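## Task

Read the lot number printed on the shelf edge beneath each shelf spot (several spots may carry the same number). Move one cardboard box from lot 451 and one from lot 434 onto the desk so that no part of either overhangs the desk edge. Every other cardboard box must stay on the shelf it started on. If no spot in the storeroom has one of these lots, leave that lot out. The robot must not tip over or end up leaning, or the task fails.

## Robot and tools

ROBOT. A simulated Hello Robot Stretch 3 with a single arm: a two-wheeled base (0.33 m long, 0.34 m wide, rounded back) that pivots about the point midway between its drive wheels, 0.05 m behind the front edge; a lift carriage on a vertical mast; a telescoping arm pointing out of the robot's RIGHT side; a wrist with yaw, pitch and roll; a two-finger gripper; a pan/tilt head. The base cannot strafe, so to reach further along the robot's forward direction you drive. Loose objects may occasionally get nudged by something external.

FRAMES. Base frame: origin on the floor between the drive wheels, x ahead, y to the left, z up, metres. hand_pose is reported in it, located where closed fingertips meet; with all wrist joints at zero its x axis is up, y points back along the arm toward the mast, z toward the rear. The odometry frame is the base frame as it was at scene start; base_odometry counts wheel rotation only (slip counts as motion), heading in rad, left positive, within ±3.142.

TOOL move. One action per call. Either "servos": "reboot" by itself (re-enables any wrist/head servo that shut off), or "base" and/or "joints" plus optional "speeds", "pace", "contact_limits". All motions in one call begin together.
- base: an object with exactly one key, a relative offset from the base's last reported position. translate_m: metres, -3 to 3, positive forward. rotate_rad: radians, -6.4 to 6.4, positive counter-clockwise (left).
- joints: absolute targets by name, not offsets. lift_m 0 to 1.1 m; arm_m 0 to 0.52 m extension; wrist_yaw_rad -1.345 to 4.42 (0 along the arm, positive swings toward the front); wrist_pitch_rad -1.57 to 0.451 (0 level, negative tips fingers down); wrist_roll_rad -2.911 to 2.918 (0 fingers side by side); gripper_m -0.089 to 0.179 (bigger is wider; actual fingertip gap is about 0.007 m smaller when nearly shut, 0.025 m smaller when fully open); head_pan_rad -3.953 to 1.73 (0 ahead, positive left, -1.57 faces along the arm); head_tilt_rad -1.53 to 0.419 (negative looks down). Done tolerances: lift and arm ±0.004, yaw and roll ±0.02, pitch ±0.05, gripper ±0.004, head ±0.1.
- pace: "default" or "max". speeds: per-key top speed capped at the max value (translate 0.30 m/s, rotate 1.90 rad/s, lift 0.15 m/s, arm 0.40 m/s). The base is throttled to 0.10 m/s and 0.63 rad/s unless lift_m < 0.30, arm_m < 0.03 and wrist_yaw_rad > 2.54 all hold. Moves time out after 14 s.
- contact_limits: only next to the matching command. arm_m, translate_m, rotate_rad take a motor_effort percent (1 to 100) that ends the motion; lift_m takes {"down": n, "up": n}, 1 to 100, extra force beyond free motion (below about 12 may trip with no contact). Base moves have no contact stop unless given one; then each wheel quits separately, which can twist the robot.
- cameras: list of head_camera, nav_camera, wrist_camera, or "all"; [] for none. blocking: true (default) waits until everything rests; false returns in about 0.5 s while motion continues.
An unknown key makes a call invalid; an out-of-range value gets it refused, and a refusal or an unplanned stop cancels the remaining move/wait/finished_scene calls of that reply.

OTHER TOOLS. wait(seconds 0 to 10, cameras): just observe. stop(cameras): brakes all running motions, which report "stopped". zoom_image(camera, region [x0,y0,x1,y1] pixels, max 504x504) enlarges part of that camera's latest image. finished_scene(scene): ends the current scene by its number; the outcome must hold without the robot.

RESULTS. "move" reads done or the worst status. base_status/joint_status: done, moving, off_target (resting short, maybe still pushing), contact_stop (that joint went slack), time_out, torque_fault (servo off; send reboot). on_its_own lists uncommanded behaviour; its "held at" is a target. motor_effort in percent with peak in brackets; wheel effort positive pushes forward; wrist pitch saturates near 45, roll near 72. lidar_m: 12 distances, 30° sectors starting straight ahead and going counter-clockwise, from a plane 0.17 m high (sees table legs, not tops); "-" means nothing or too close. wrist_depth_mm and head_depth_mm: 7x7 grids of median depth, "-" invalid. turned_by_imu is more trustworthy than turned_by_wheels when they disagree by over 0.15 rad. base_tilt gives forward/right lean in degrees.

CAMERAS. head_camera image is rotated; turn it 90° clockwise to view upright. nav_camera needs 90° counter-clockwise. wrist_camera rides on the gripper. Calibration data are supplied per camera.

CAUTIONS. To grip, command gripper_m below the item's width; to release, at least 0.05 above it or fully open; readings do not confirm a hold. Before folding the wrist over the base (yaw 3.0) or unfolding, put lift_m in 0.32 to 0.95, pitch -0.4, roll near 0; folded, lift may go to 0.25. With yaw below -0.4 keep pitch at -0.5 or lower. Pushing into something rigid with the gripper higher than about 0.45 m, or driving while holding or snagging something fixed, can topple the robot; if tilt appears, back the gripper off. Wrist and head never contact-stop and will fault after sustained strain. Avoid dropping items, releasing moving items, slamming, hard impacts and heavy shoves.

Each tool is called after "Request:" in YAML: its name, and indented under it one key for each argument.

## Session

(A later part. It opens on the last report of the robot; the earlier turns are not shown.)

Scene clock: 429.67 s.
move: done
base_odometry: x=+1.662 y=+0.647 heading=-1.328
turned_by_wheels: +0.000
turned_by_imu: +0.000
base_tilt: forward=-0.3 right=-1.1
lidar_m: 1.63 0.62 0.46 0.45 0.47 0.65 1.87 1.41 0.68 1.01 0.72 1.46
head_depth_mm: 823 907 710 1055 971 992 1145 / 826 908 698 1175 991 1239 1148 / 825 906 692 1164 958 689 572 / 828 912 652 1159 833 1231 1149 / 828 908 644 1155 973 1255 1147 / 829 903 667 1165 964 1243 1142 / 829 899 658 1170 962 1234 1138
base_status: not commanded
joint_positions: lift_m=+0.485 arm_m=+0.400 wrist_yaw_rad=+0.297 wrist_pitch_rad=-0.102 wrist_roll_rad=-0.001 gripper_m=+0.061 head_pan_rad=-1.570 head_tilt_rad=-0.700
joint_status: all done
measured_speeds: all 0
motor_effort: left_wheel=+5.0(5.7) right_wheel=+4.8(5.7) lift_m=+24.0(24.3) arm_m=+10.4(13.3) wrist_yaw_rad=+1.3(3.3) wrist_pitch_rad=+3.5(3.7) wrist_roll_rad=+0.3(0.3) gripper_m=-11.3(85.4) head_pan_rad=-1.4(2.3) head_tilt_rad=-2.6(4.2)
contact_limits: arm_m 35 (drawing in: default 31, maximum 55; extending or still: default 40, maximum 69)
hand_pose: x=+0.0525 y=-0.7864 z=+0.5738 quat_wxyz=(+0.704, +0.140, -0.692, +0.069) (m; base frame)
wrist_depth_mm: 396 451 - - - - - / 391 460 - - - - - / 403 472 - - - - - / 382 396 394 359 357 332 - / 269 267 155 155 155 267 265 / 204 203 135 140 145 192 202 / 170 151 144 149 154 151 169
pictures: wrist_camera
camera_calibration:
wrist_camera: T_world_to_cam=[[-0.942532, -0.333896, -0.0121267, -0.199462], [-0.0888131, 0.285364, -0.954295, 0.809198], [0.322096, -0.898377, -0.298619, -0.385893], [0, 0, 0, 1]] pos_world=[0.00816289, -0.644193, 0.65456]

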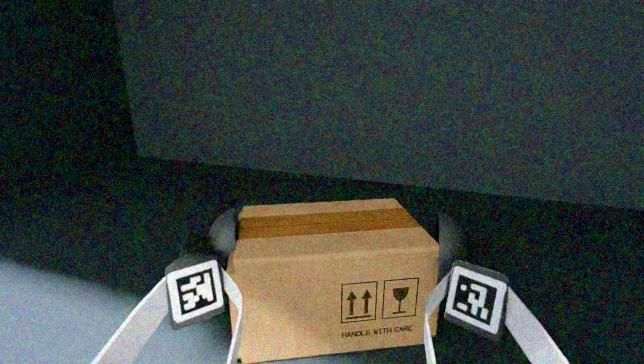

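Request:
move:
  joints: {"gripper_m":0.04,"lift_m":0.55}
  cameras: []

Request:
move:
  joints: {"arm_m":0.0}
  speeds: {"arm_m":0.25}
  cameras: ["wrist_camera"]

Request:
move:
  base: {"translate_m":-0.9}
  joints: {"lift_m":0.8,"wrist_yaw_rad":0}
  cameras: []

Request:
move:
  base: {"translate_m":-0.87}
  cameras: []

Request:
move:
  base: {"rotate_rad":-1.571}
  cameras: ["wrist_camera"]

Scene clock: 454.70 s.
move: done
base_odometry: x=+1.662 y=+0.647 heading=-1.328
turned_by_wheels: +0.000
turned_by_imu: +0.000
base_tilt: forward=-0.4 right=-1.3
lidar_m: 1.63 0.62 0.46 0.45 0.46 0.65 1.88 1.41 0.68 1.01 0.72 1.46
head_depth_mm: 823 906 708 1055 974 986 1138 / 824 904 701 1183 993 1244 1135 / 828 907 692 1165 726 596 1129 / 827 908 649 1157 757 1238 1148 / 832 911 643 1162 945 1247 1142 / 831 900 667 1170 971 1252 1140 / 835 897 658 1168 961 1232 1131
base_status: not commanded
joint_positions: lift_m=+0.550 arm_m=+0.400 wrist_yaw_rad=+0.297 wrist_pitch_rad=-0.105 wrist_roll_rad=-0.001 gripper_m=+0.041 head_pan_rad=-1.570 head_tilt_rad=-0.700
joint_status: all done
measured_speeds: all 0
motor_effort: left_wheel=+5.0(5.3) right_wheel=+5.1(5.9) lift_m=+31.4(34.3) arm_m=+3.6(6.2) wrist_yaw_rad=+2.8(3.5) wrist_pitch_rad=+4.2(4.3) wrist_roll_rad=+0.3(0.3) gripper_m=-17.2(86.2) head_pan_rad=-1.2(1.7) head_tilt_rad=-1.5(2.2)
contact_limits: arm_m 35 (drawing in: default 31, maximum 55; extending or still: default 40, maximum 69)
hand_pose: x=+0.0525 y=-0.7862 z=+0.6379 quat_wxyz=(+0.704, +0.141, -0.692, +0.068) (m; base frame)
wrist_depth_mm: 394 452 - - - - - / 393 463 - - - - - / 404 467 - - - - - / 411 497 - - - - - / 393 410 155 155 146 - - / 311 311 135 140 143 309 309 / 261 232 143 147 154 124 248
pictures: none
No camera images: "cameras" was empty.

Scene clock: 458.37 s.
move: done
base_odometry: x=+1.662 y=+0.647 heading=-1.328
turned_by_wheels: +0.000
turned_by_imu: +0.000
base_tilt: forward=-0.3 right=-1.2
lidar_m: 1.62 0.62 0.46 0.45 0.47 0.64 1.87 1.41 0.68 1.01 0.72 1.47
head_depth_mm: 821 913 709 1060 973 988 1144 / 827 908 700 1179 994 1247 1159 / 822 908 689 1169 986 1242 1150 / 826 910 653 1158 979 1206 1148 / 830 914 644 1162 976 686 1138 / 831 902 669 1162 972 1243 1138 / 834 897 659 1166 959 1229 1132
base_status: not commanded
joint_positions: lift_m=+0.550 arm_m=+0.001 wrist_yaw_rad=+0.297 wrist_pitch_rad=-0.106 wrist_roll_rad=-0.001 gripper_m=+0.041 head_pan_rad=-1.570 head_tilt_rad=-0.700
joint_status: all done
measured_speeds: all 0
motor_effort: left_wheel=+4.9(5.6) right_wheel=+5.5(5.7) lift_m=+24.4(32.2) arm_m=-12.4(14.6) wrist_yaw_rad=+1.4(3.3) wrist_pitch_rad=+4.3(4.4) wrist_roll_rad=+0.3(0.6) gripper_m=-17.5(17.9) head_pan_rad=-0.2(1.5) head_tilt_rad=+0.0(2.0)
hand_pose: x=+0.0525 y=-0.3868 z=+0.6378 quat_wxyz=(+0.704, +0.142, -0.692, +0.068) (m; base frame)
wrist_depth_mm: 428 477 - - - - - / 462 486 - - - - - / 485 494 - - - - - / - 495 - - 505 - 512 / - 485 154 155 151 411 410 / - 519 134 140 142 318 312 / - - 140 147 152 106 302
pictures: wrist_camera
camera_calibration:
wrist_camera: T_world_to_cam=[[-0.942535, -0.33388, -0.0123092, -0.0652201], [-0.0899217, 0.288985, -0.953101, 0.756847], [0.321778, -0.897225, -0.302401, -0.00490797], [0, 0, 0, 1]] pos_world=[0.00816396, -0.244896, 0.719064]

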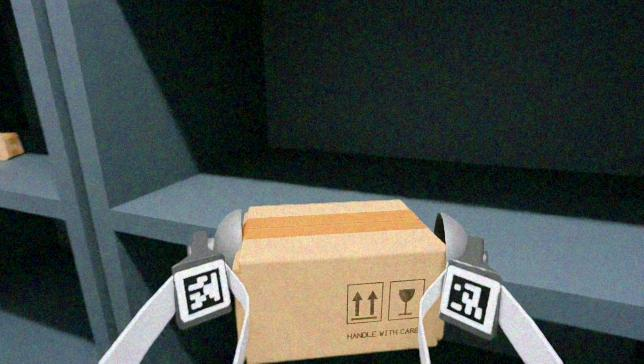

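Scene clock: 468.50 s.
move: done
base_odometry: x=+1.446 y=+1.521 heading=-1.328
turned_by_wheels: +0.000
turned_by_imu: -0.001
base_tilt: forward=-0.1 right=-1.0
lidar_m: 1.68 0.64 0.48 0.46 0.48 0.66 1.48 1.54 0.69 1.00 0.69 1.44
head_depth_mm: 812 910 707 1106 1004 1004 - / 815 893 699 1159 995 1246 - / 814 893 690 1162 904 881 - / 816 898 682 1153 524 333 343 / 817 896 677 1147 943 1227 1135 / 818 899 666 1145 968 1215 1138 / 820 887 660 1128 958 1186 1133
base_status: done
joint_positions: lift_m=+0.800 arm_m=+0.001 wrist_yaw_rad=+0.002 wrist_pitch_rad=-0.106 wrist_roll_rad=-0.001 gripper_m=+0.041 head_pan_rad=-1.570 head_tilt_rad=-0.700
joint_status: all done
measured_speeds: all 0
motor_effort: left_wheel=-5.2(12.5) right_wheel=-6.7(11.8) lift_m=+24.1(34.0) arm_m=-1.0(13.2) wrist_yaw_rad=-2.5(5.6) wrist_pitch_rad=+4.3(4.4) wrist_roll_rad=+0.0(0.5) gripper_m=-16.7(17.8) head_pan_rad=+1.0(1.9) head_tilt_rad=+3.2(3.7)
hand_pose: x=-0.0209 y=-0.3978 z=+0.8877 quat_wxyz=(+0.707, +0.038, -0.706, -0.037) (m; base frame)
wrist_depth_mm: - - - 412 274 - 630 / 299 293 289 - 278 275 271 / - - - - - - - / - - - - - 743 - / - - 153 156 146 748 - / - - 135 140 143 697 - / - - 140 148 152 106 586
pictures: none
No camera images: "cameras" was empty.

Scene clock: 478.33 s.
move: done
base_odometry: x=+1.237 y=+2.365 heading=-1.328
turned_by_wheels: +0.000
turned_by_imu: +0.000
base_tilt: forward=-0.4 right=-1.3
lidar_m: 1.73 0.66 0.49 0.48 0.50 0.64 0.62 0.64 0.89 2.56 0.67 1.38
head_depth_mm: 1866 1813 1773 1717 1597 1407 - / 2621 2681 2570 2129 1690 1388 - / 2693 3055 2946 2134 1543 1312 - / 2676 3040 2939 2133 523 333 343 / 2759 3006 2887 2097 1598 1361 1163 / 2725 2989 2809 2065 1642 1356 1157 / 2732 3050 2778 1190 1214 1251 1132
base_status: done
joint_positions: lift_m=+0.800 arm_m=+0.001 wrist_yaw_rad=+0.002 wrist_pitch_rad=-0.106 wrist_roll_rad=-0.001 gripper_m=+0.041 head_pan_rad=-1.570 head_tilt_rad=-0.700
joint_status: not commanded
measured_speeds: all 0
motor_effort: left_wheel=-3.6(12.6) right_wheel=-8.2(11.6) lift_m=+25.1(25.7) arm_m=+10.5(11.3) wrist_yaw_rad=-3.0(4.1) wrist_pitch_rad=+4.3(4.4) wrist_roll_rad=+0.3(0.5) gripper_m=-17.2(17.7) head_pan_rad=+3.2(3.3) head_tilt_rad=+2.7(4.1)
hand_pose: x=-0.0209 y=-0.3978 z=+0.8877 quat_wxyz=(+0.707, +0.038, -0.706, -0.037) (m; base frame)
wrist_depth_mm: - - - - - - - / - - - - - - - / - - - - - - - / - - - - - - - / - - 153 155 155 - - / - - 135 140 143 - - / - - 142 147 154 - -
pictures: none
No camera images: "cameras" was empty.

Scene clock: 481.93 s.
move: done
base_odometry: x=+1.237 y=+2.365 heading=-2.899
turned_by_wheels: -1.571
turned_by_imu: -1.546
base_tilt: forward=-0.3 right=-1.2
lidar_m: 2.69 0.67 1.38 1.67 0.66 0.49 0.48 0.50 0.63 0.62 0.64 0.90
head_depth_mm: 488 545 617 710 839 1022 - / 489 545 619 713 841 1027 - / 491 547 619 715 787 970 - / 491 548 624 719 523 333 343 / 494 551 625 721 833 1045 1168 / 495 554 628 724 860 1053 1168 / 496 557 631 730 865 1058 1157
base_status: done
joint_positions: lift_m=+0.800 arm_m=+0.001 wrist_yaw_rad=+0.002 wrist_pitch_rad=-0.106 wrist_roll_rad=-0.001 gripper_m=+0.041 head_pan_rad=-1.570 head_tilt_rad=-0.700
joint_status: not commanded
measured_speeds: all 0
motor_effort: left_wheel=+7.3(11.6) right_wheel=-11.0(13.2) lift_m=+25.7(26.2) arm_m=+5.6(12.3) wrist_yaw_rad=-2.8(3.6) wrist_pitch_rad=+4.3(4.4) wrist_roll_rad=-0.1(0.5) gripper_m=-16.9(17.9) head_pan_rad=+3.5(3.9) head_tilt_rad=+2.4(3.6)
hand_pose: x=-0.0210 y=-0.3978 z=+0.8877 quat_wxyz=(+0.707, +0.038, -0.706, -0.037) (m; base frame)
wrist_depth_mm: 361 355 345 340 335 328 321 / 376 368 360 351 348 342 334 / 394 391 379 374 366 356 351 / 417 407 398 388 379 372 366 / 439 428 155 155 155 388 382 / 463 447 134 140 143 406 399 / 488 473 141 147 154 419 420
pictures: wrist_camera
camera_calibration:
wrist_camera: T_world_to_cam=[[-0.998907, -0.0450764, -0.0123359, -0.0212417], [-0.0018923, 0.302757, -0.953066, 0.998978], [0.0466956, -0.952001, -0.302512, 0.0569727], [0, 0, 0, 1]] pos_world=[-0.0219885, -0.249167, 0.969065]

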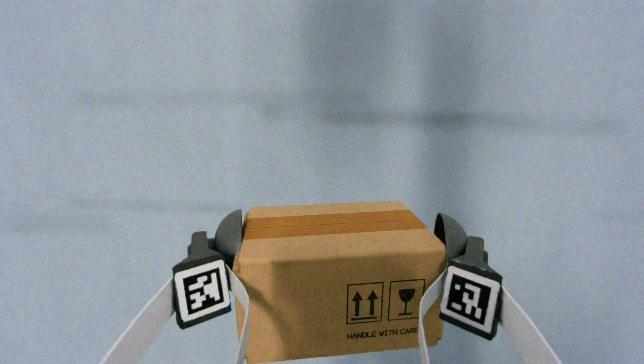

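Request:
move:
  base: {"rotate_rad":-0.055}
  cameras: []

Request:
move:
  base: {"translate_m":0.8}
  cameras: []

Request:
move:
  base: {"translate_m":0.78}
  cameras: []

Request:
move:
  base: {"rotate_rad":1.28}
  joints: {"head_tilt_rad":-0.5,"head_pan_rad":-0.6}
  cameras: ["head_camera","nav_camera"]

Scene clock: 497.47 s.
move: done
base_odometry: x=+1.237 y=+2.365 heading=-2.953
turned_by_wheels: -0.055
turned_by_imu: -0.054
base_tilt: forward=-0.4 right=-1.3
lidar_m: 2.20 0.67 1.36 2.05 0.69 0.50 0.48 0.49 0.64 0.62 0.63 0.86
head_depth_mm: 496 554 628 726 861 1054 - / 495 552 627 725 859 1057 - / 492 552 624 721 794 987 - / 492 550 624 721 523 333 343 / 491 547 620 716 827 1036 1166 / 489 548 620 715 843 1034 1156 / 489 546 619 712 841 1027 1145
base_status: done
joint_positions: lift_m=+0.800 arm_m=+0.001 wrist_yaw_rad=+0.002 wrist_pitch_rad=-0.106 wrist_roll_rad=-0.001 gripper_m=+0.041 head_pan_rad=-1.570 head_tilt_rad=-0.700
joint_status: not commanded
measured_speeds: all 0
motor_effort: left_wheel=+7.1(10.8) right_wheel=-10.3(13.3) lift_m=+26.0(26.4) arm_m=-7.9(8.4) wrist_yaw_rad=-2.2(2.9) wrist_pitch_rad=+4.3(4.4) wrist_roll_rad=+0.0(0.4) gripper_m=-17.1(17.5) head_pan_rad=+3.4(4.2) head_tilt_rad=+2.3(2.8)
hand_pose: x=-0.0210 y=-0.3978 z=+0.8877 quat_wxyz=(+0.707, +0.038, -0.706, -0.037) (m; base frame)
wrist_depth_mm: 348 344 346 339 339 335 334 / 362 358 356 355 352 352 349 / 379 373 375 374 368 365 365 / 398 394 394 390 387 385 382 / 417 418 155 155 155 402 396 / 439 427 135 140 143 415 419 / 459 458 142 147 153 436 439
pictures: none
No camera images: "cameras" was empty.

Scene clock: 506.60 s.
move: done
base_odometry: x=+0.451 y=+2.216 heading=-2.953
turned_by_wheels: +0.000
turned_by_imu: +0.001
base_tilt: forward=-0.3 right=-1.2
lidar_m: 2.13 2.18 0.44 0.42 0.43 1.33 1.27 0.87 0.63 0.60 0.62 0.83
head_depth_mm: 478 534 608 701 832 1026 - / 477 534 603 700 829 1013 - / 475 532 603 700 765 953 - / 475 531 601 695 524 333 343 / 473 529 599 692 795 1008 1151 / 472 527 597 691 817 1001 1138 / 473 526 596 689 811 994 1138
base_status: done
joint_positions: lift_m=+0.800 arm_m=+0.001 wrist_yaw_rad=+0.002 wrist_pitch_rad=-0.106 wrist_roll_rad=-0.001 gripper_m=+0.041 head_pan_rad=-1.570 head_tilt_rad=-0.700
joint_status: not commanded
measured_speeds: all 0
motor_effort: left_wheel=+6.5(11.3) right_wheel=+3.0(11.2) lift_m=+26.3(27.2) arm_m=-6.3(13.2) wrist_yaw_rad=-1.4(3.4) wrist_pitch_rad=+4.3(4.4) wrist_roll_rad=+0.3(0.6) gripper_m=-17.3(17.8) head_pan_rad=+2.6(3.9) head_tilt_rad=+1.4(2.9)
hand_pose: x=-0.0210 y=-0.3978 z=+0.8877 quat_wxyz=(+0.707, +0.038, -0.706, -0.037) (m; base frame)
wrist_depth_mm: 328 328 326 323 321 317 317 / 344 342 338 338 333 333 329 / 358 355 353 349 347 347 345 / 375 374 371 365 364 362 361 / 393 392 155 155 155 379 377 / 415 407 135 140 144 396 399 / 438 433 141 148 154 413 417
pictures: none
No camera images: "cameras" was empty.

Scene clock: 515.53 s.
move: done
base_odometry: x=-0.315 y=+2.070 heading=-2.953
turned_by_wheels: +0.000
turned_by_imu: -0.001
base_tilt: forward=-0.4 right=-1.2
lidar_m: 1.70 1.50 1.80 2.49 0.85 0.73 2.04 0.84 0.61 0.58 0.60 0.81
head_depth_mm: 463 517 589 680 806 990 - / 462 517 588 678 806 988 - / 461 516 585 676 744 921 - / 460 514 584 673 523 332 343 / 460 512 582 670 772 965 1134 / 459 511 580 667 792 967 1129 / 457 509 577 666 787 964 1117
base_status: done
joint_positions: lift_m=+0.800 arm_m=+0.001 wrist_yaw_rad=+0.002 wrist_pitch_rad=-0.106 wrist_roll_rad=-0.001 gripper_m=+0.041 head_pan_rad=-1.570 head_tilt_rad=-0.700
joint_status: not commanded
measured_speeds: all 0
motor_effort: left_wheel=+5.5(13.0) right_wheel=+3.4(10.2) lift_m=+28.1(28.1) arm_m=+1.0(6.7) wrist_yaw_rad=-1.7(3.8) wrist_pitch_rad=+4.2(4.4) wrist_roll_rad=+0.2(0.4) gripper_m=-17.5(17.8) head_pan_rad=+2.0(3.6) head_tilt_rad=+0.5(1.8)
hand_pose: x=-0.0210 y=-0.3978 z=+0.8877 quat_wxyz=(+0.707, +0.038, -0.706, -0.037) (m; base frame)
wrist_depth_mm: 313 310 308 306 306 303 303 / 327 323 321 320 317 316 313 / 342 341 336 332 331 330 328 / 357 354 351 350 348 346 344 / 376 372 156 155 155 359 360 / 394 383 135 140 143 375 378 / 416 414 141 147 153 392 395
pictures: none
No camera images: "cameras" was empty.

Scene clock: 518.67 s.
move: done
base_odometry: x=-0.315 y=+2.070 heading=-1.674
turned_by_wheels: +1.280
turned_by_imu: +1.259
base_tilt: forward=-0.2 right=-1.1
lidar_m: 2.42 1.32 0.73 0.79 1.32 0.70 0.58 0.58 0.65 1.05 1.71 1.50
head_depth_mm: 1458 1547 1637 1758 1858 1632 1335 / 1537 1640 1763 1902 1966 1625 1324 / 1645 1765 1870 2056 2059 1618 1316 / 1771 1897 1973 1628 1901 1598 1307 / 1921 2061 2138 1609 2047 1600 1293 / 2065 2243 2265 2225 2052 1596 1299 / 2253 2509 2207 2441 2059 1576 1287
base_status: done
joint_positions: lift_m=+0.800 arm_m=+0.001 wrist_yaw_rad=+0.002 wrist_pitch_rad=-0.106 wrist_roll_rad=-0.001 gripper_m=+0.041 head_pan_rad=-0.599 head_tilt_rad=-0.497
joint_status: all done
measured_speeds: all 0
motor_effort: left_wheel=-9.5(12.3) right_wheel=+8.6(12.7) lift_m=+27.5(28.6) arm_m=-2.0(2.4) wrist_yaw_rad=-2.2(3.4) wrist_pitch_rad=+4.3(4.4) wrist_roll_rad=+0.2(0.4) gripper_m=-17.2(17.7) head_pan_rad=-3.4(5.8) head_tilt_rad=-2.1(7.2)
hand_pose: x=-0.0211 y=-0.3978 z=+0.8877 quat_wxyz=(+0.707, +0.038, -0.706, -0.037) (m; base frame)
wrist_depth_mm: - - - - - 572 453 / - - - - - 586 460 / - - - - - 588 467 / - - - - - 600 471 / - - 154 155 146 584 474 / - - 135 140 143 590 479 / - - 141 148 153 121 484
pictures: head_camera (sideways), nav_camera (sideways)
camera_calibration:
head_camera: T_world_to_cam=[[-0.380805, 0.203816, -0.901913, 1.19137], [0.585915, 0.807774, -0.0648421, 0.0804243], [0.715326, -0.553137, -0.427024, 0.50699], [0, 0, 0, 1]] pos_world=[0.0438936, -0.0273501, 1.29622]
nav_camera: T_world_to_cam=[[0.383988, -0.24134, 0.89124, -1.11903], [-0.54962, -0.835348, 0.0105977, 0.039738], [0.741937, -0.493912, -0.453409, 0.538735], [0, 0, 0, 1]] pos_world=[0.0518287, 0.0292159, 1.24117]

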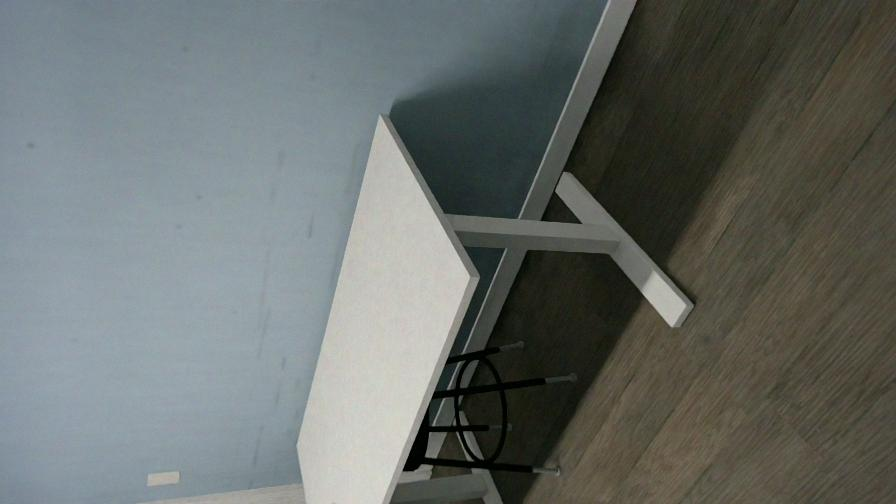

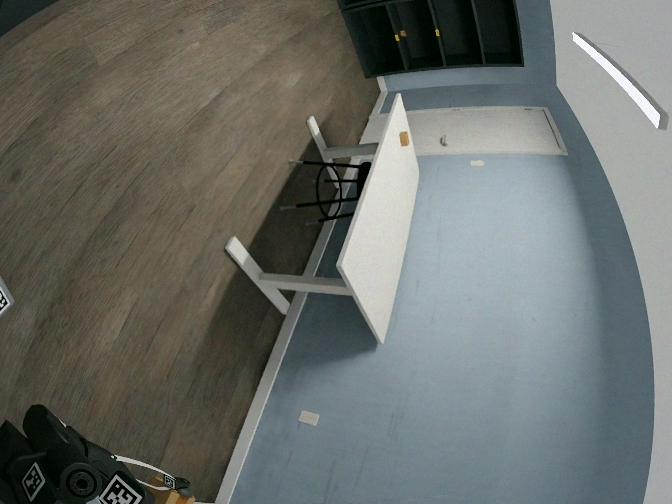

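Request:
move:
  base: {"rotate_rad":-0.133}
  cameras: []

Request:
move:
  base: {"translate_m":1.03}
  joints: {"head_tilt_rad":-0.6,"head_pan_rad":-1.57}
  cameras: []

Request:
move:
  base: {"rotate_rad":0.476}
  cameras: ["head_camera"]

Scene clock: 538.97 s.
move: done
base_odometry: x=-0.315 y=+2.070 heading=-1.806
turned_by_wheels: -0.133
turned_by_imu: -0.131
base_tilt: forward=-0.2 right=-1.1
lidar_m: 1.80 1.81 0.77 0.73 1.82 0.77 0.59 0.58 0.61 0.88 1.71 1.50
head_depth_mm: 1389 1484 1578 1705 1856 1619 1330 / 1470 1562 1673 1810 1934 1618 1317 / 1536 1652 1763 1934 2005 1610 1313 / 1620 1747 1865 2061 2076 1597 1303 / 1703 1849 1956 1606 1861 1595 1298 / 1814 1984 2063 1568 2037 1582 1292 / 1943 2101 2186 1896 2019 1575 1285
base_status: done
joint_positions: lift_m=+0.800 arm_m=+0.001 wrist_yaw_rad=+0.002 wrist_pitch_rad=-0.106 wrist_roll_rad=-0.001 gripper_m=+0.041 head_pan_rad=-0.600 head_tilt_rad=-0.500
joint_status: not commanded
measured_speeds: all 0
motor_effort: left_wheel=+8.5(11.4) right_wheel=-9.1(11.5) lift_m=+28.3(28.8) arm_m=-12.7(12.7) wrist_yaw_rad=-2.0(3.6) wrist_pitch_rad=+4.2(4.4) wrist_roll_rad=+0.1(0.4) gripper_m=-17.2(17.6) head_pan_rad=-3.3(3.5) head_tilt_rad=-4.1(5.2)
hand_pose: x=-0.0211 y=-0.3978 z=+0.8877 quat_wxyz=(+0.707, +0.038, -0.706, -0.037) (m; base frame)
wrist_depth_mm: - - - - 599 493 393 / - - - - 612 502 396 / - - - - 613 512 405 / - - - - - 523 409 / - - 155 155 151 530 422 / - - 134 140 143 504 423 / - - 141 148 152 124 434
pictures: none
No camera images: "cameras" was empty.

Scene clock: 550.40 s.
move: done
base_odometry: x=-0.555 y=+1.068 heading=-1.806
turned_by_wheels: +0.000
turned_by_imu: -0.001
base_tilt: forward=-0.2 right=-1.2
lidar_m: 0.93 2.78 1.37 1.05 1.04 1.09 1.53 1.50 1.58 1.28 0.80 0.85
head_depth_mm: 1351 1511 1719 1964 1879 1495 1277 / 1279 1411 1599 1841 1862 1482 1270 / 1216 1336 1503 1710 1840 505 375 / 1144 1269 1416 1593 1770 495 318 / 1094 1200 1336 1501 1628 1342 1219 / 1052 1147 1263 1347 810 690 1192 / 1001 1090 1200 1065 806 665 1206
base_status: done
joint_positions: lift_m=+0.800 arm_m=+0.001 wrist_yaw_rad=+0.002 wrist_pitch_rad=-0.106 wrist_roll_rad=-0.001 gripper_m=+0.041 head_pan_rad=-1.570 head_tilt_rad=-0.600
joint_status: all done
measured_speeds: all 0
motor_effort: left_wheel=+8.2(13.1) right_wheel=+1.2(10.6) lift_m=+29.4(30.3) arm_m=-10.7(13.4) wrist_yaw_rad=-1.2(3.7) wrist_pitch_rad=+4.3(4.4) wrist_roll_rad=+0.2(0.4) gripper_m=-16.9(17.9) head_pan_rad=+3.6(4.9) head_tilt_rad=+3.6(7.8)
hand_pose: x=-0.0211 y=-0.3978 z=+0.8877 quat_wxyz=(+0.707, +0.038, -0.706, -0.037) (m; base frame)
wrist_depth_mm: - - - - - - - / - - - - - - - / - - - - - - - / - - - - - - - / - - 153 156 155 - - / - - 135 140 143 - - / - - 140 148 155 - -
pictures: none
No camera images: "cameras" was empty.

Scene clock: 552.27 s.
move: done
base_odometry: x=-0.555 y=+1.068 heading=-1.331
turned_by_wheels: +0.476
turned_by_imu: +0.469
base_tilt: forward=-0.3 right=-1.3
lidar_m: 2.78 1.44 1.07 1.03 1.07 1.55 1.50 1.56 1.29 0.80 0.85 0.93
head_depth_mm: 1029 1128 1246 1402 1620 1509 1280 / 1030 1128 1249 1410 1522 710 1272 / 1032 1124 1251 1112 832 501 374 / 1031 1134 1262 1102 821 496 318 / 1029 1127 1262 1088 814 694 1222 / 1030 1131 1252 1081 810 710 1220 / 1031 1133 1263 1071 805 707 1210
base_status: done
joint_positions: lift_m=+0.800 arm_m=+0.001 wrist_yaw_rad=+0.001 wrist_pitch_rad=-0.106 wrist_roll_rad=-0.001 gripper_m=+0.041 head_pan_rad=-1.570 head_tilt_rad=-0.600
joint_status: not commanded
measured_speeds: all 0
motor_effort: left_wheel=-8.5(12.2) right_wheel=+9.3(12.8) lift_m=+29.4(30.1) arm_m=-11.4(11.6) wrist_yaw_rad=-0.9(3.3) wrist_pitch_rad=+4.2(4.4) wrist_roll_rad=+0.1(0.4) gripper_m=-17.2(17.7) head_pan_rad=+2.9(4.1) head_tilt_rad=+3.8(4.3)
hand_pose: x=-0.0211 y=-0.3978 z=+0.8877 quat_wxyz=(+0.707, +0.038, -0.706, -0.037) (m; base frame)
wrist_depth_mm: - - - - - - - / - - - - - - - / - - - - - - - / - - - - - - - / - - 153 155 151 - - / - - 135 140 143 - - / - - 140 147 151 118 -
pictures: head_camera (sideways)
camera_calibration:
head_camera: T_world_to_cam=[[-0.0467541, 0.519846, -0.85298, 1.12552], [0.997504, -0.0209349, -0.0674346, 0.0812905], [-0.0529127, -0.854003, -0.51757, 0.629444], [0, 0, 0, 1]] pos_world=[0.00484077, -0.0458495, 1.29131]

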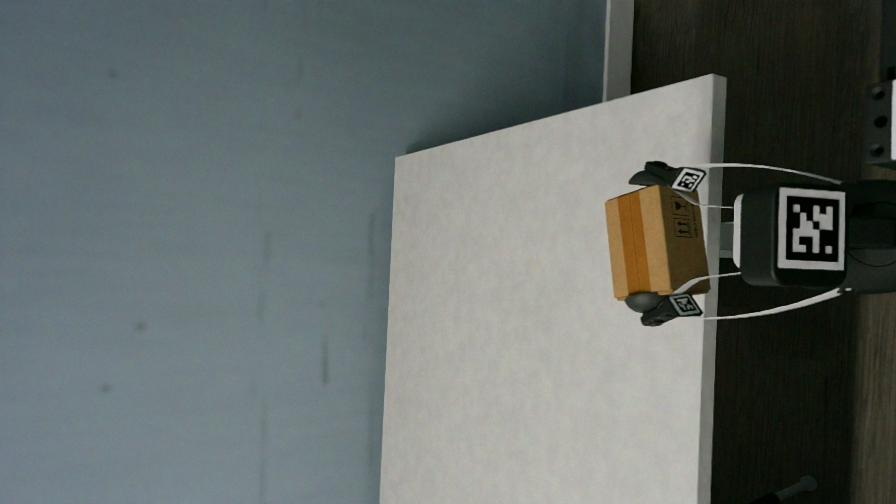

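Request:
move:
  joints: {"arm_m":0.28,"lift_m":0.69}
  speeds: {"arm_m":0.3}
  cameras: []

Request:
move:
  joints: {"lift_m":0.62}
  speeds: {"lift_m":0.03}
  contact_limits: {"lift_m":{"down":14}}
  cameras: ["wrist_camera","head_camera"]

Scene clock: 562.93 s.
move: done
base_odometry: x=-0.555 y=+1.068 heading=-1.331
turned_by_wheels: +0.000
turned_by_imu: +0.000
base_tilt: forward=-0.2 right=-1.2
lidar_m: 2.79 1.44 1.07 1.03 1.07 1.55 1.50 1.56 1.29 0.80 0.85 0.93
head_depth_mm: 1027 1126 1248 1401 1602 1488 1246 / 1025 1132 1248 1408 1513 480 381 / 1026 1132 1253 1112 825 519 1236 / 1028 1132 1255 1103 614 569 1198 / 1034 1126 1257 1091 791 717 1214 / 1035 1129 1257 1082 809 711 1218 / 1031 1129 1258 1073 806 707 1204
base_status: not commanded
joint_positions: lift_m=+0.690 arm_m=+0.280 wrist_yaw_rad=+0.001 wrist_pitch_rad=-0.106 wrist_roll_rad=-0.001 gripper_m=+0.041 head_pan_rad=-1.570 head_tilt_rad=-0.600
joint_status: all done
measured_speeds: all 0
motor_effort: left_wheel=-8.5(8.8) right_wheel=+9.5(10.0) lift_m=+24.1(29.1) arm_m=+12.9(15.6) wrist_yaw_rad=-2.0(3.1) wrist_pitch_rad=+4.3(4.4) wrist_roll_rad=+0.1(0.3) gripper_m=-17.3(17.6) head_pan_rad=+2.6(3.6) head_tilt_rad=+2.1(3.2)
hand_pose: x=-0.0211 y=-0.6772 z=+0.7776 quat_wxyz=(+0.707, +0.038, -0.706, -0.037) (m; base frame)
wrist_depth_mm: - - - - - - - / - - - - - - - / - - - - - - - / - - - - - - - / - - 153 155 146 - - / - - 134 139 143 - - / - - 140 147 152 106 -
pictures: none
No camera images: "cameras" was empty.

Scene clock: 565.13 s.
move: contact_stop
base_odometry: x=-0.555 y=+1.068 heading=-1.330
turned_by_wheels: +0.000
turned_by_imu: +0.000
base_tilt: forward=-0.3 right=-1.2
lidar_m: 2.78 1.44 1.07 1.03 1.07 1.54 1.49 1.56 1.30 0.80 0.85 0.93
head_depth_mm: 1030 1128 1246 1404 1609 1503 1251 / 1027 1123 1260 1401 1519 667 405 / 1031 1131 1246 1118 809 534 1202 / 1030 1130 1257 1103 789 565 1198 / 1026 1132 1252 1095 816 713 1218 / 1036 1130 1261 1081 813 711 1220 / 1035 1131 1256 1071 807 706 1207
base_status: not commanded
joint_positions: lift_m=+0.655 arm_m=+0.280 wrist_yaw_rad=+0.001 wrist_pitch_rad=-0.045 wrist_roll_rad=-0.001 gripper_m=+0.041 head_pan_rad=-1.570 head_tilt_rad=-0.600
joint_status: lift_m contact_stop (moved -0.035 of -0.070)
measured_speeds: translate_m=+0.000 rotate_rad=+0.000 lift_m=+0.001 arm_m=+0.000 wrist_yaw_rad=+0.000 wrist_pitch_rad=+0.000 wrist_roll_rad=+0.000 head_pan_rad=+0.000 head_tilt_rad=+0.000
on_its_own: lift_m is slack since a contact_stop (your +0.620 is given up)
motor_effort: left_wheel=-5.4(8.7) right_wheel=+5.3(10.1) lift_m=+25.8(25.8) arm_m=+9.1(12.9) wrist_yaw_rad=-1.6(2.9) wrist_pitch_rad=-6.9(12.2) wrist_roll_rad=+0.3(0.6) gripper_m=-16.9(17.7) head_pan_rad=+2.7(3.4) head_tilt_rad=+1.5(2.5)
contact_limits: lift_m down 14 (down: maximum 72; up: maximum 65)
hand_pose: x=-0.0213 y=-0.6799 z=+0.7577 quat_wxyz=(+0.708, +0.016, -0.706, -0.016) (m; base frame)
wrist_depth_mm: - - - - - - - / - - - - - - - / - - - - - - - / - - - - - - - / - - 153 153 146 - - / - - 135 140 143 - - / - - 140 146 150 106 -
pictures: head_camera (sideways), wrist_camera
camera_calibration:
head_camera: T_world_to_cam=[[-0.0467541, 0.519846, -0.85298, 1.12552], [0.997504, -0.0209349, -0.0674346, 0.0812905], [-0.0529127, -0.854003, -0.51757, 0.629444], [0, 0, 0, 1]] pos_world=[0.00484077, -0.0458495, 1.29131]
wrist_camera: T_world_to_cam=[[-0.998967, -0.0445042, -0.00916593, -0.0378936], [-0.00198225, 0.244215, -0.969719, 0.933326], [0.0453951, -0.968699, -0.244051, -0.306589], [0, 0, 0, 1]] pos_world=[-0.0220867, -0.526611, 0.829894]

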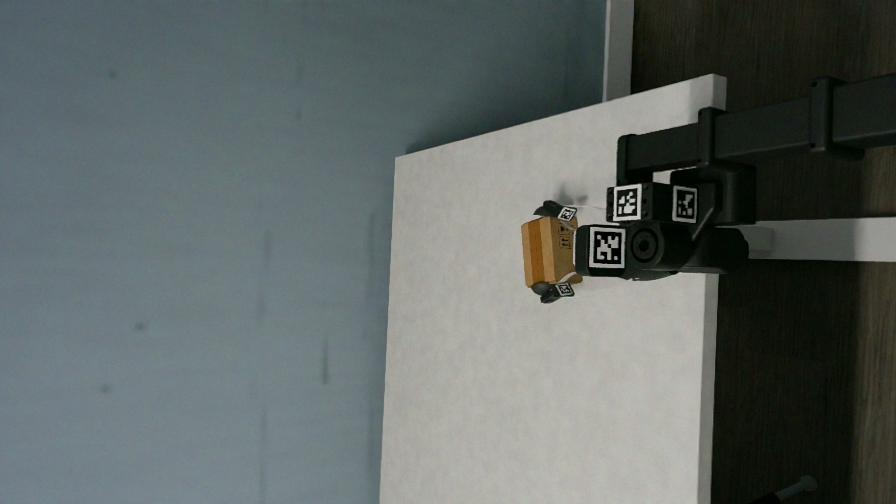

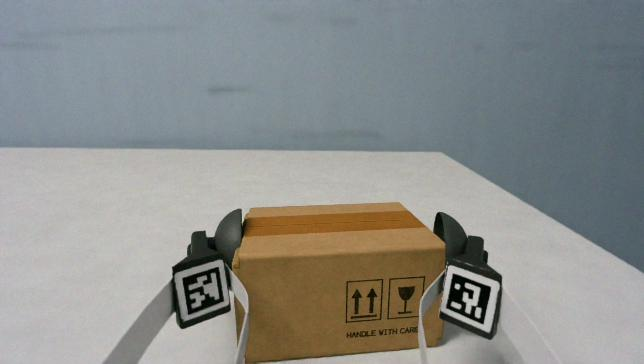

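Request:
move:
  joints: {"gripper_m":0.179}
  cameras: []

Request:
move:
  joints: {"arm_m":0.05}
  pace: "max"
  cameras: ["wrist_camera"]

Request:
finished_scene:
  scene: 2

Scene clock: 583.40 s.
move: done
base_odometry: x=-0.555 y=+1.068 heading=-1.330
turned_by_wheels: +0.000
turned_by_imu: +0.000
base_tilt: forward=-0.3 right=-1.2
lidar_m: 2.78 1.44 1.06 1.03 1.07 1.54 1.50 1.56 1.30 0.80 0.85 0.93
head_depth_mm: 1023 1125 1248 1400 1600 1507 1247 / 1027 1125 1246 1402 1518 668 404 / 1030 1131 1246 1111 803 533 1210 / 1028 1130 1260 1102 791 562 1203 / 1029 1129 1257 1093 802 716 1221 / 1031 1135 1254 1081 811 713 1213 / 1028 1135 1257 1067 807 705 1213
base_status: not commanded
joint_positions: lift_m=+0.657 arm_m=+0.280 wrist_yaw_rad=-0.003 wrist_pitch_rad=-0.067 wrist_roll_rad=-0.001 gripper_m=+0.179 head_pan_rad=-1.570 head_tilt_rad=-0.600
joint_status: all done
measured_speeds: translate_m=+0.000 rotate_rad=+0.000 lift_m=+0.001 arm_m=+0.000 wrist_yaw_rad=+0.000 wrist_pitch_rad=+0.000 wrist_roll_rad=+0.000 head_pan_rad=+0.000 head_tilt_rad=+0.000
on_its_own: lift_m is slack since a contact_stop (your +0.620 is given up)
motor_effort: left_wheel=-5.1(6.1) right_wheel=+5.2(5.8) lift_m=+26.2(27.4) arm_m=-0.9(3.3) wrist_yaw_rad=+2.0(3.4) wrist_pitch_rad=-2.6(6.9) wrist_roll_rad=+0.4(0.7) gripper_m=+0.4(84.1) head_pan_rad=+2.2(2.9) head_tilt_rad=+0.6(1.6)
contact_limits: lift_m down 14 (down: maximum 72; up: maximum 65)
hand_pose: x=-0.0222 y=-0.6790 z=+0.7542 quat_wxyz=(+0.707, +0.023, -0.706, -0.025) (m; base frame)
wrist_depth_mm: - - - - - - - / - - - - - - - / - - - - - - - / - - - - - - - / - 142 145 141 145 - - / - 126 138 142 148 - - / - - 143 148 152 - 105
pictures: none
No camera images: "cameras" was empty.

Scene clock: 585.20 s.
move: done
base_odometry: x=-0.555 y=+1.068 heading=-1.330
turned_by_wheels: +0.000
turned_by_imu: +0.000
base_tilt: forward=-0.5 right=-1.1
lidar_m: 2.78 1.44 1.06 1.03 1.07 1.55 1.50 1.56 1.30 0.80 0.85 0.93
head_depth_mm: 1020 1126 1251 1400 1600 1497 1246 / 1026 1126 1254 1403 1519 709 1237 / 1025 1126 1251 1115 829 702 1238 / 1027 1132 1252 1100 796 722 434 / 1029 1132 1264 1095 818 695 1220 / 1029 1127 1259 1084 812 712 1219 / 1037 1129 1263 1069 805 706 1213
base_status: not commanded
joint_positions: lift_m=+0.657 arm_m=+0.050 wrist_yaw_rad=-0.003 wrist_pitch_rad=-0.095 wrist_roll_rad=-0.001 gripper_m=+0.179 head_pan_rad=-1.570 head_tilt_rad=-0.600
joint_status: all done
measured_speeds: all 0
on_its_own: lift_m is slack since a contact_stop (your +0.620 is given up)
motor_effort: left_wheel=-5.3(5.9) right_wheel=+4.6(5.9) lift_m=+26.8(27.6) arm_m=-12.4(15.2) wrist_yaw_rad=+0.9(2.8) wrist_pitch_rad=+2.3(3.0) wrist_roll_rad=+0.4(0.6) gripper_m=+0.4(1.1) head_pan_rad=+2.3(3.0) head_tilt_rad=+0.7(1.3)
contact_limits: lift_m down 14 (down: maximum 72; up: maximum 65)
hand_pose: x=-0.0222 y=-0.4478 z=+0.7473 quat_wxyz=(+0.707, +0.033, -0.706, -0.035) (m; base frame)
wrist_depth_mm: - - - - - - - / - - - - - - - / - - - 361 - - - / - - - 365 - - - / - 143 - - - - - / - 126 - - - - - / 118 - - - - - 105
pictures: wrist_camera
camera_calibration:
wrist_camera: T_world_to_cam=[[-0.999113, -0.0405355, -0.0114199, -0.0251069], [-0.000957028, 0.292954, -0.956126, 0.878217], [0.0421026, -0.955267, -0.292733, -0.0418362], [0, 0, 0, 1]] pos_world=[-0.0224828, -0.298259, 0.827153]

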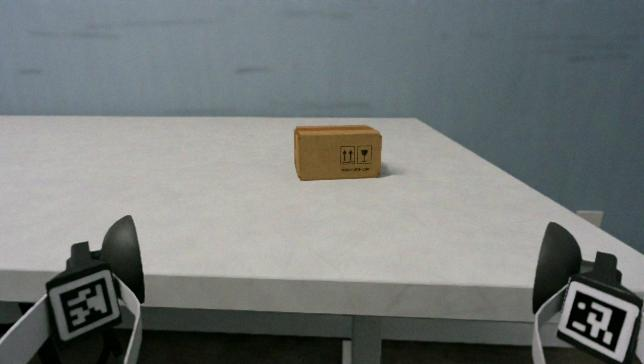

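The scene is finished: the task was done.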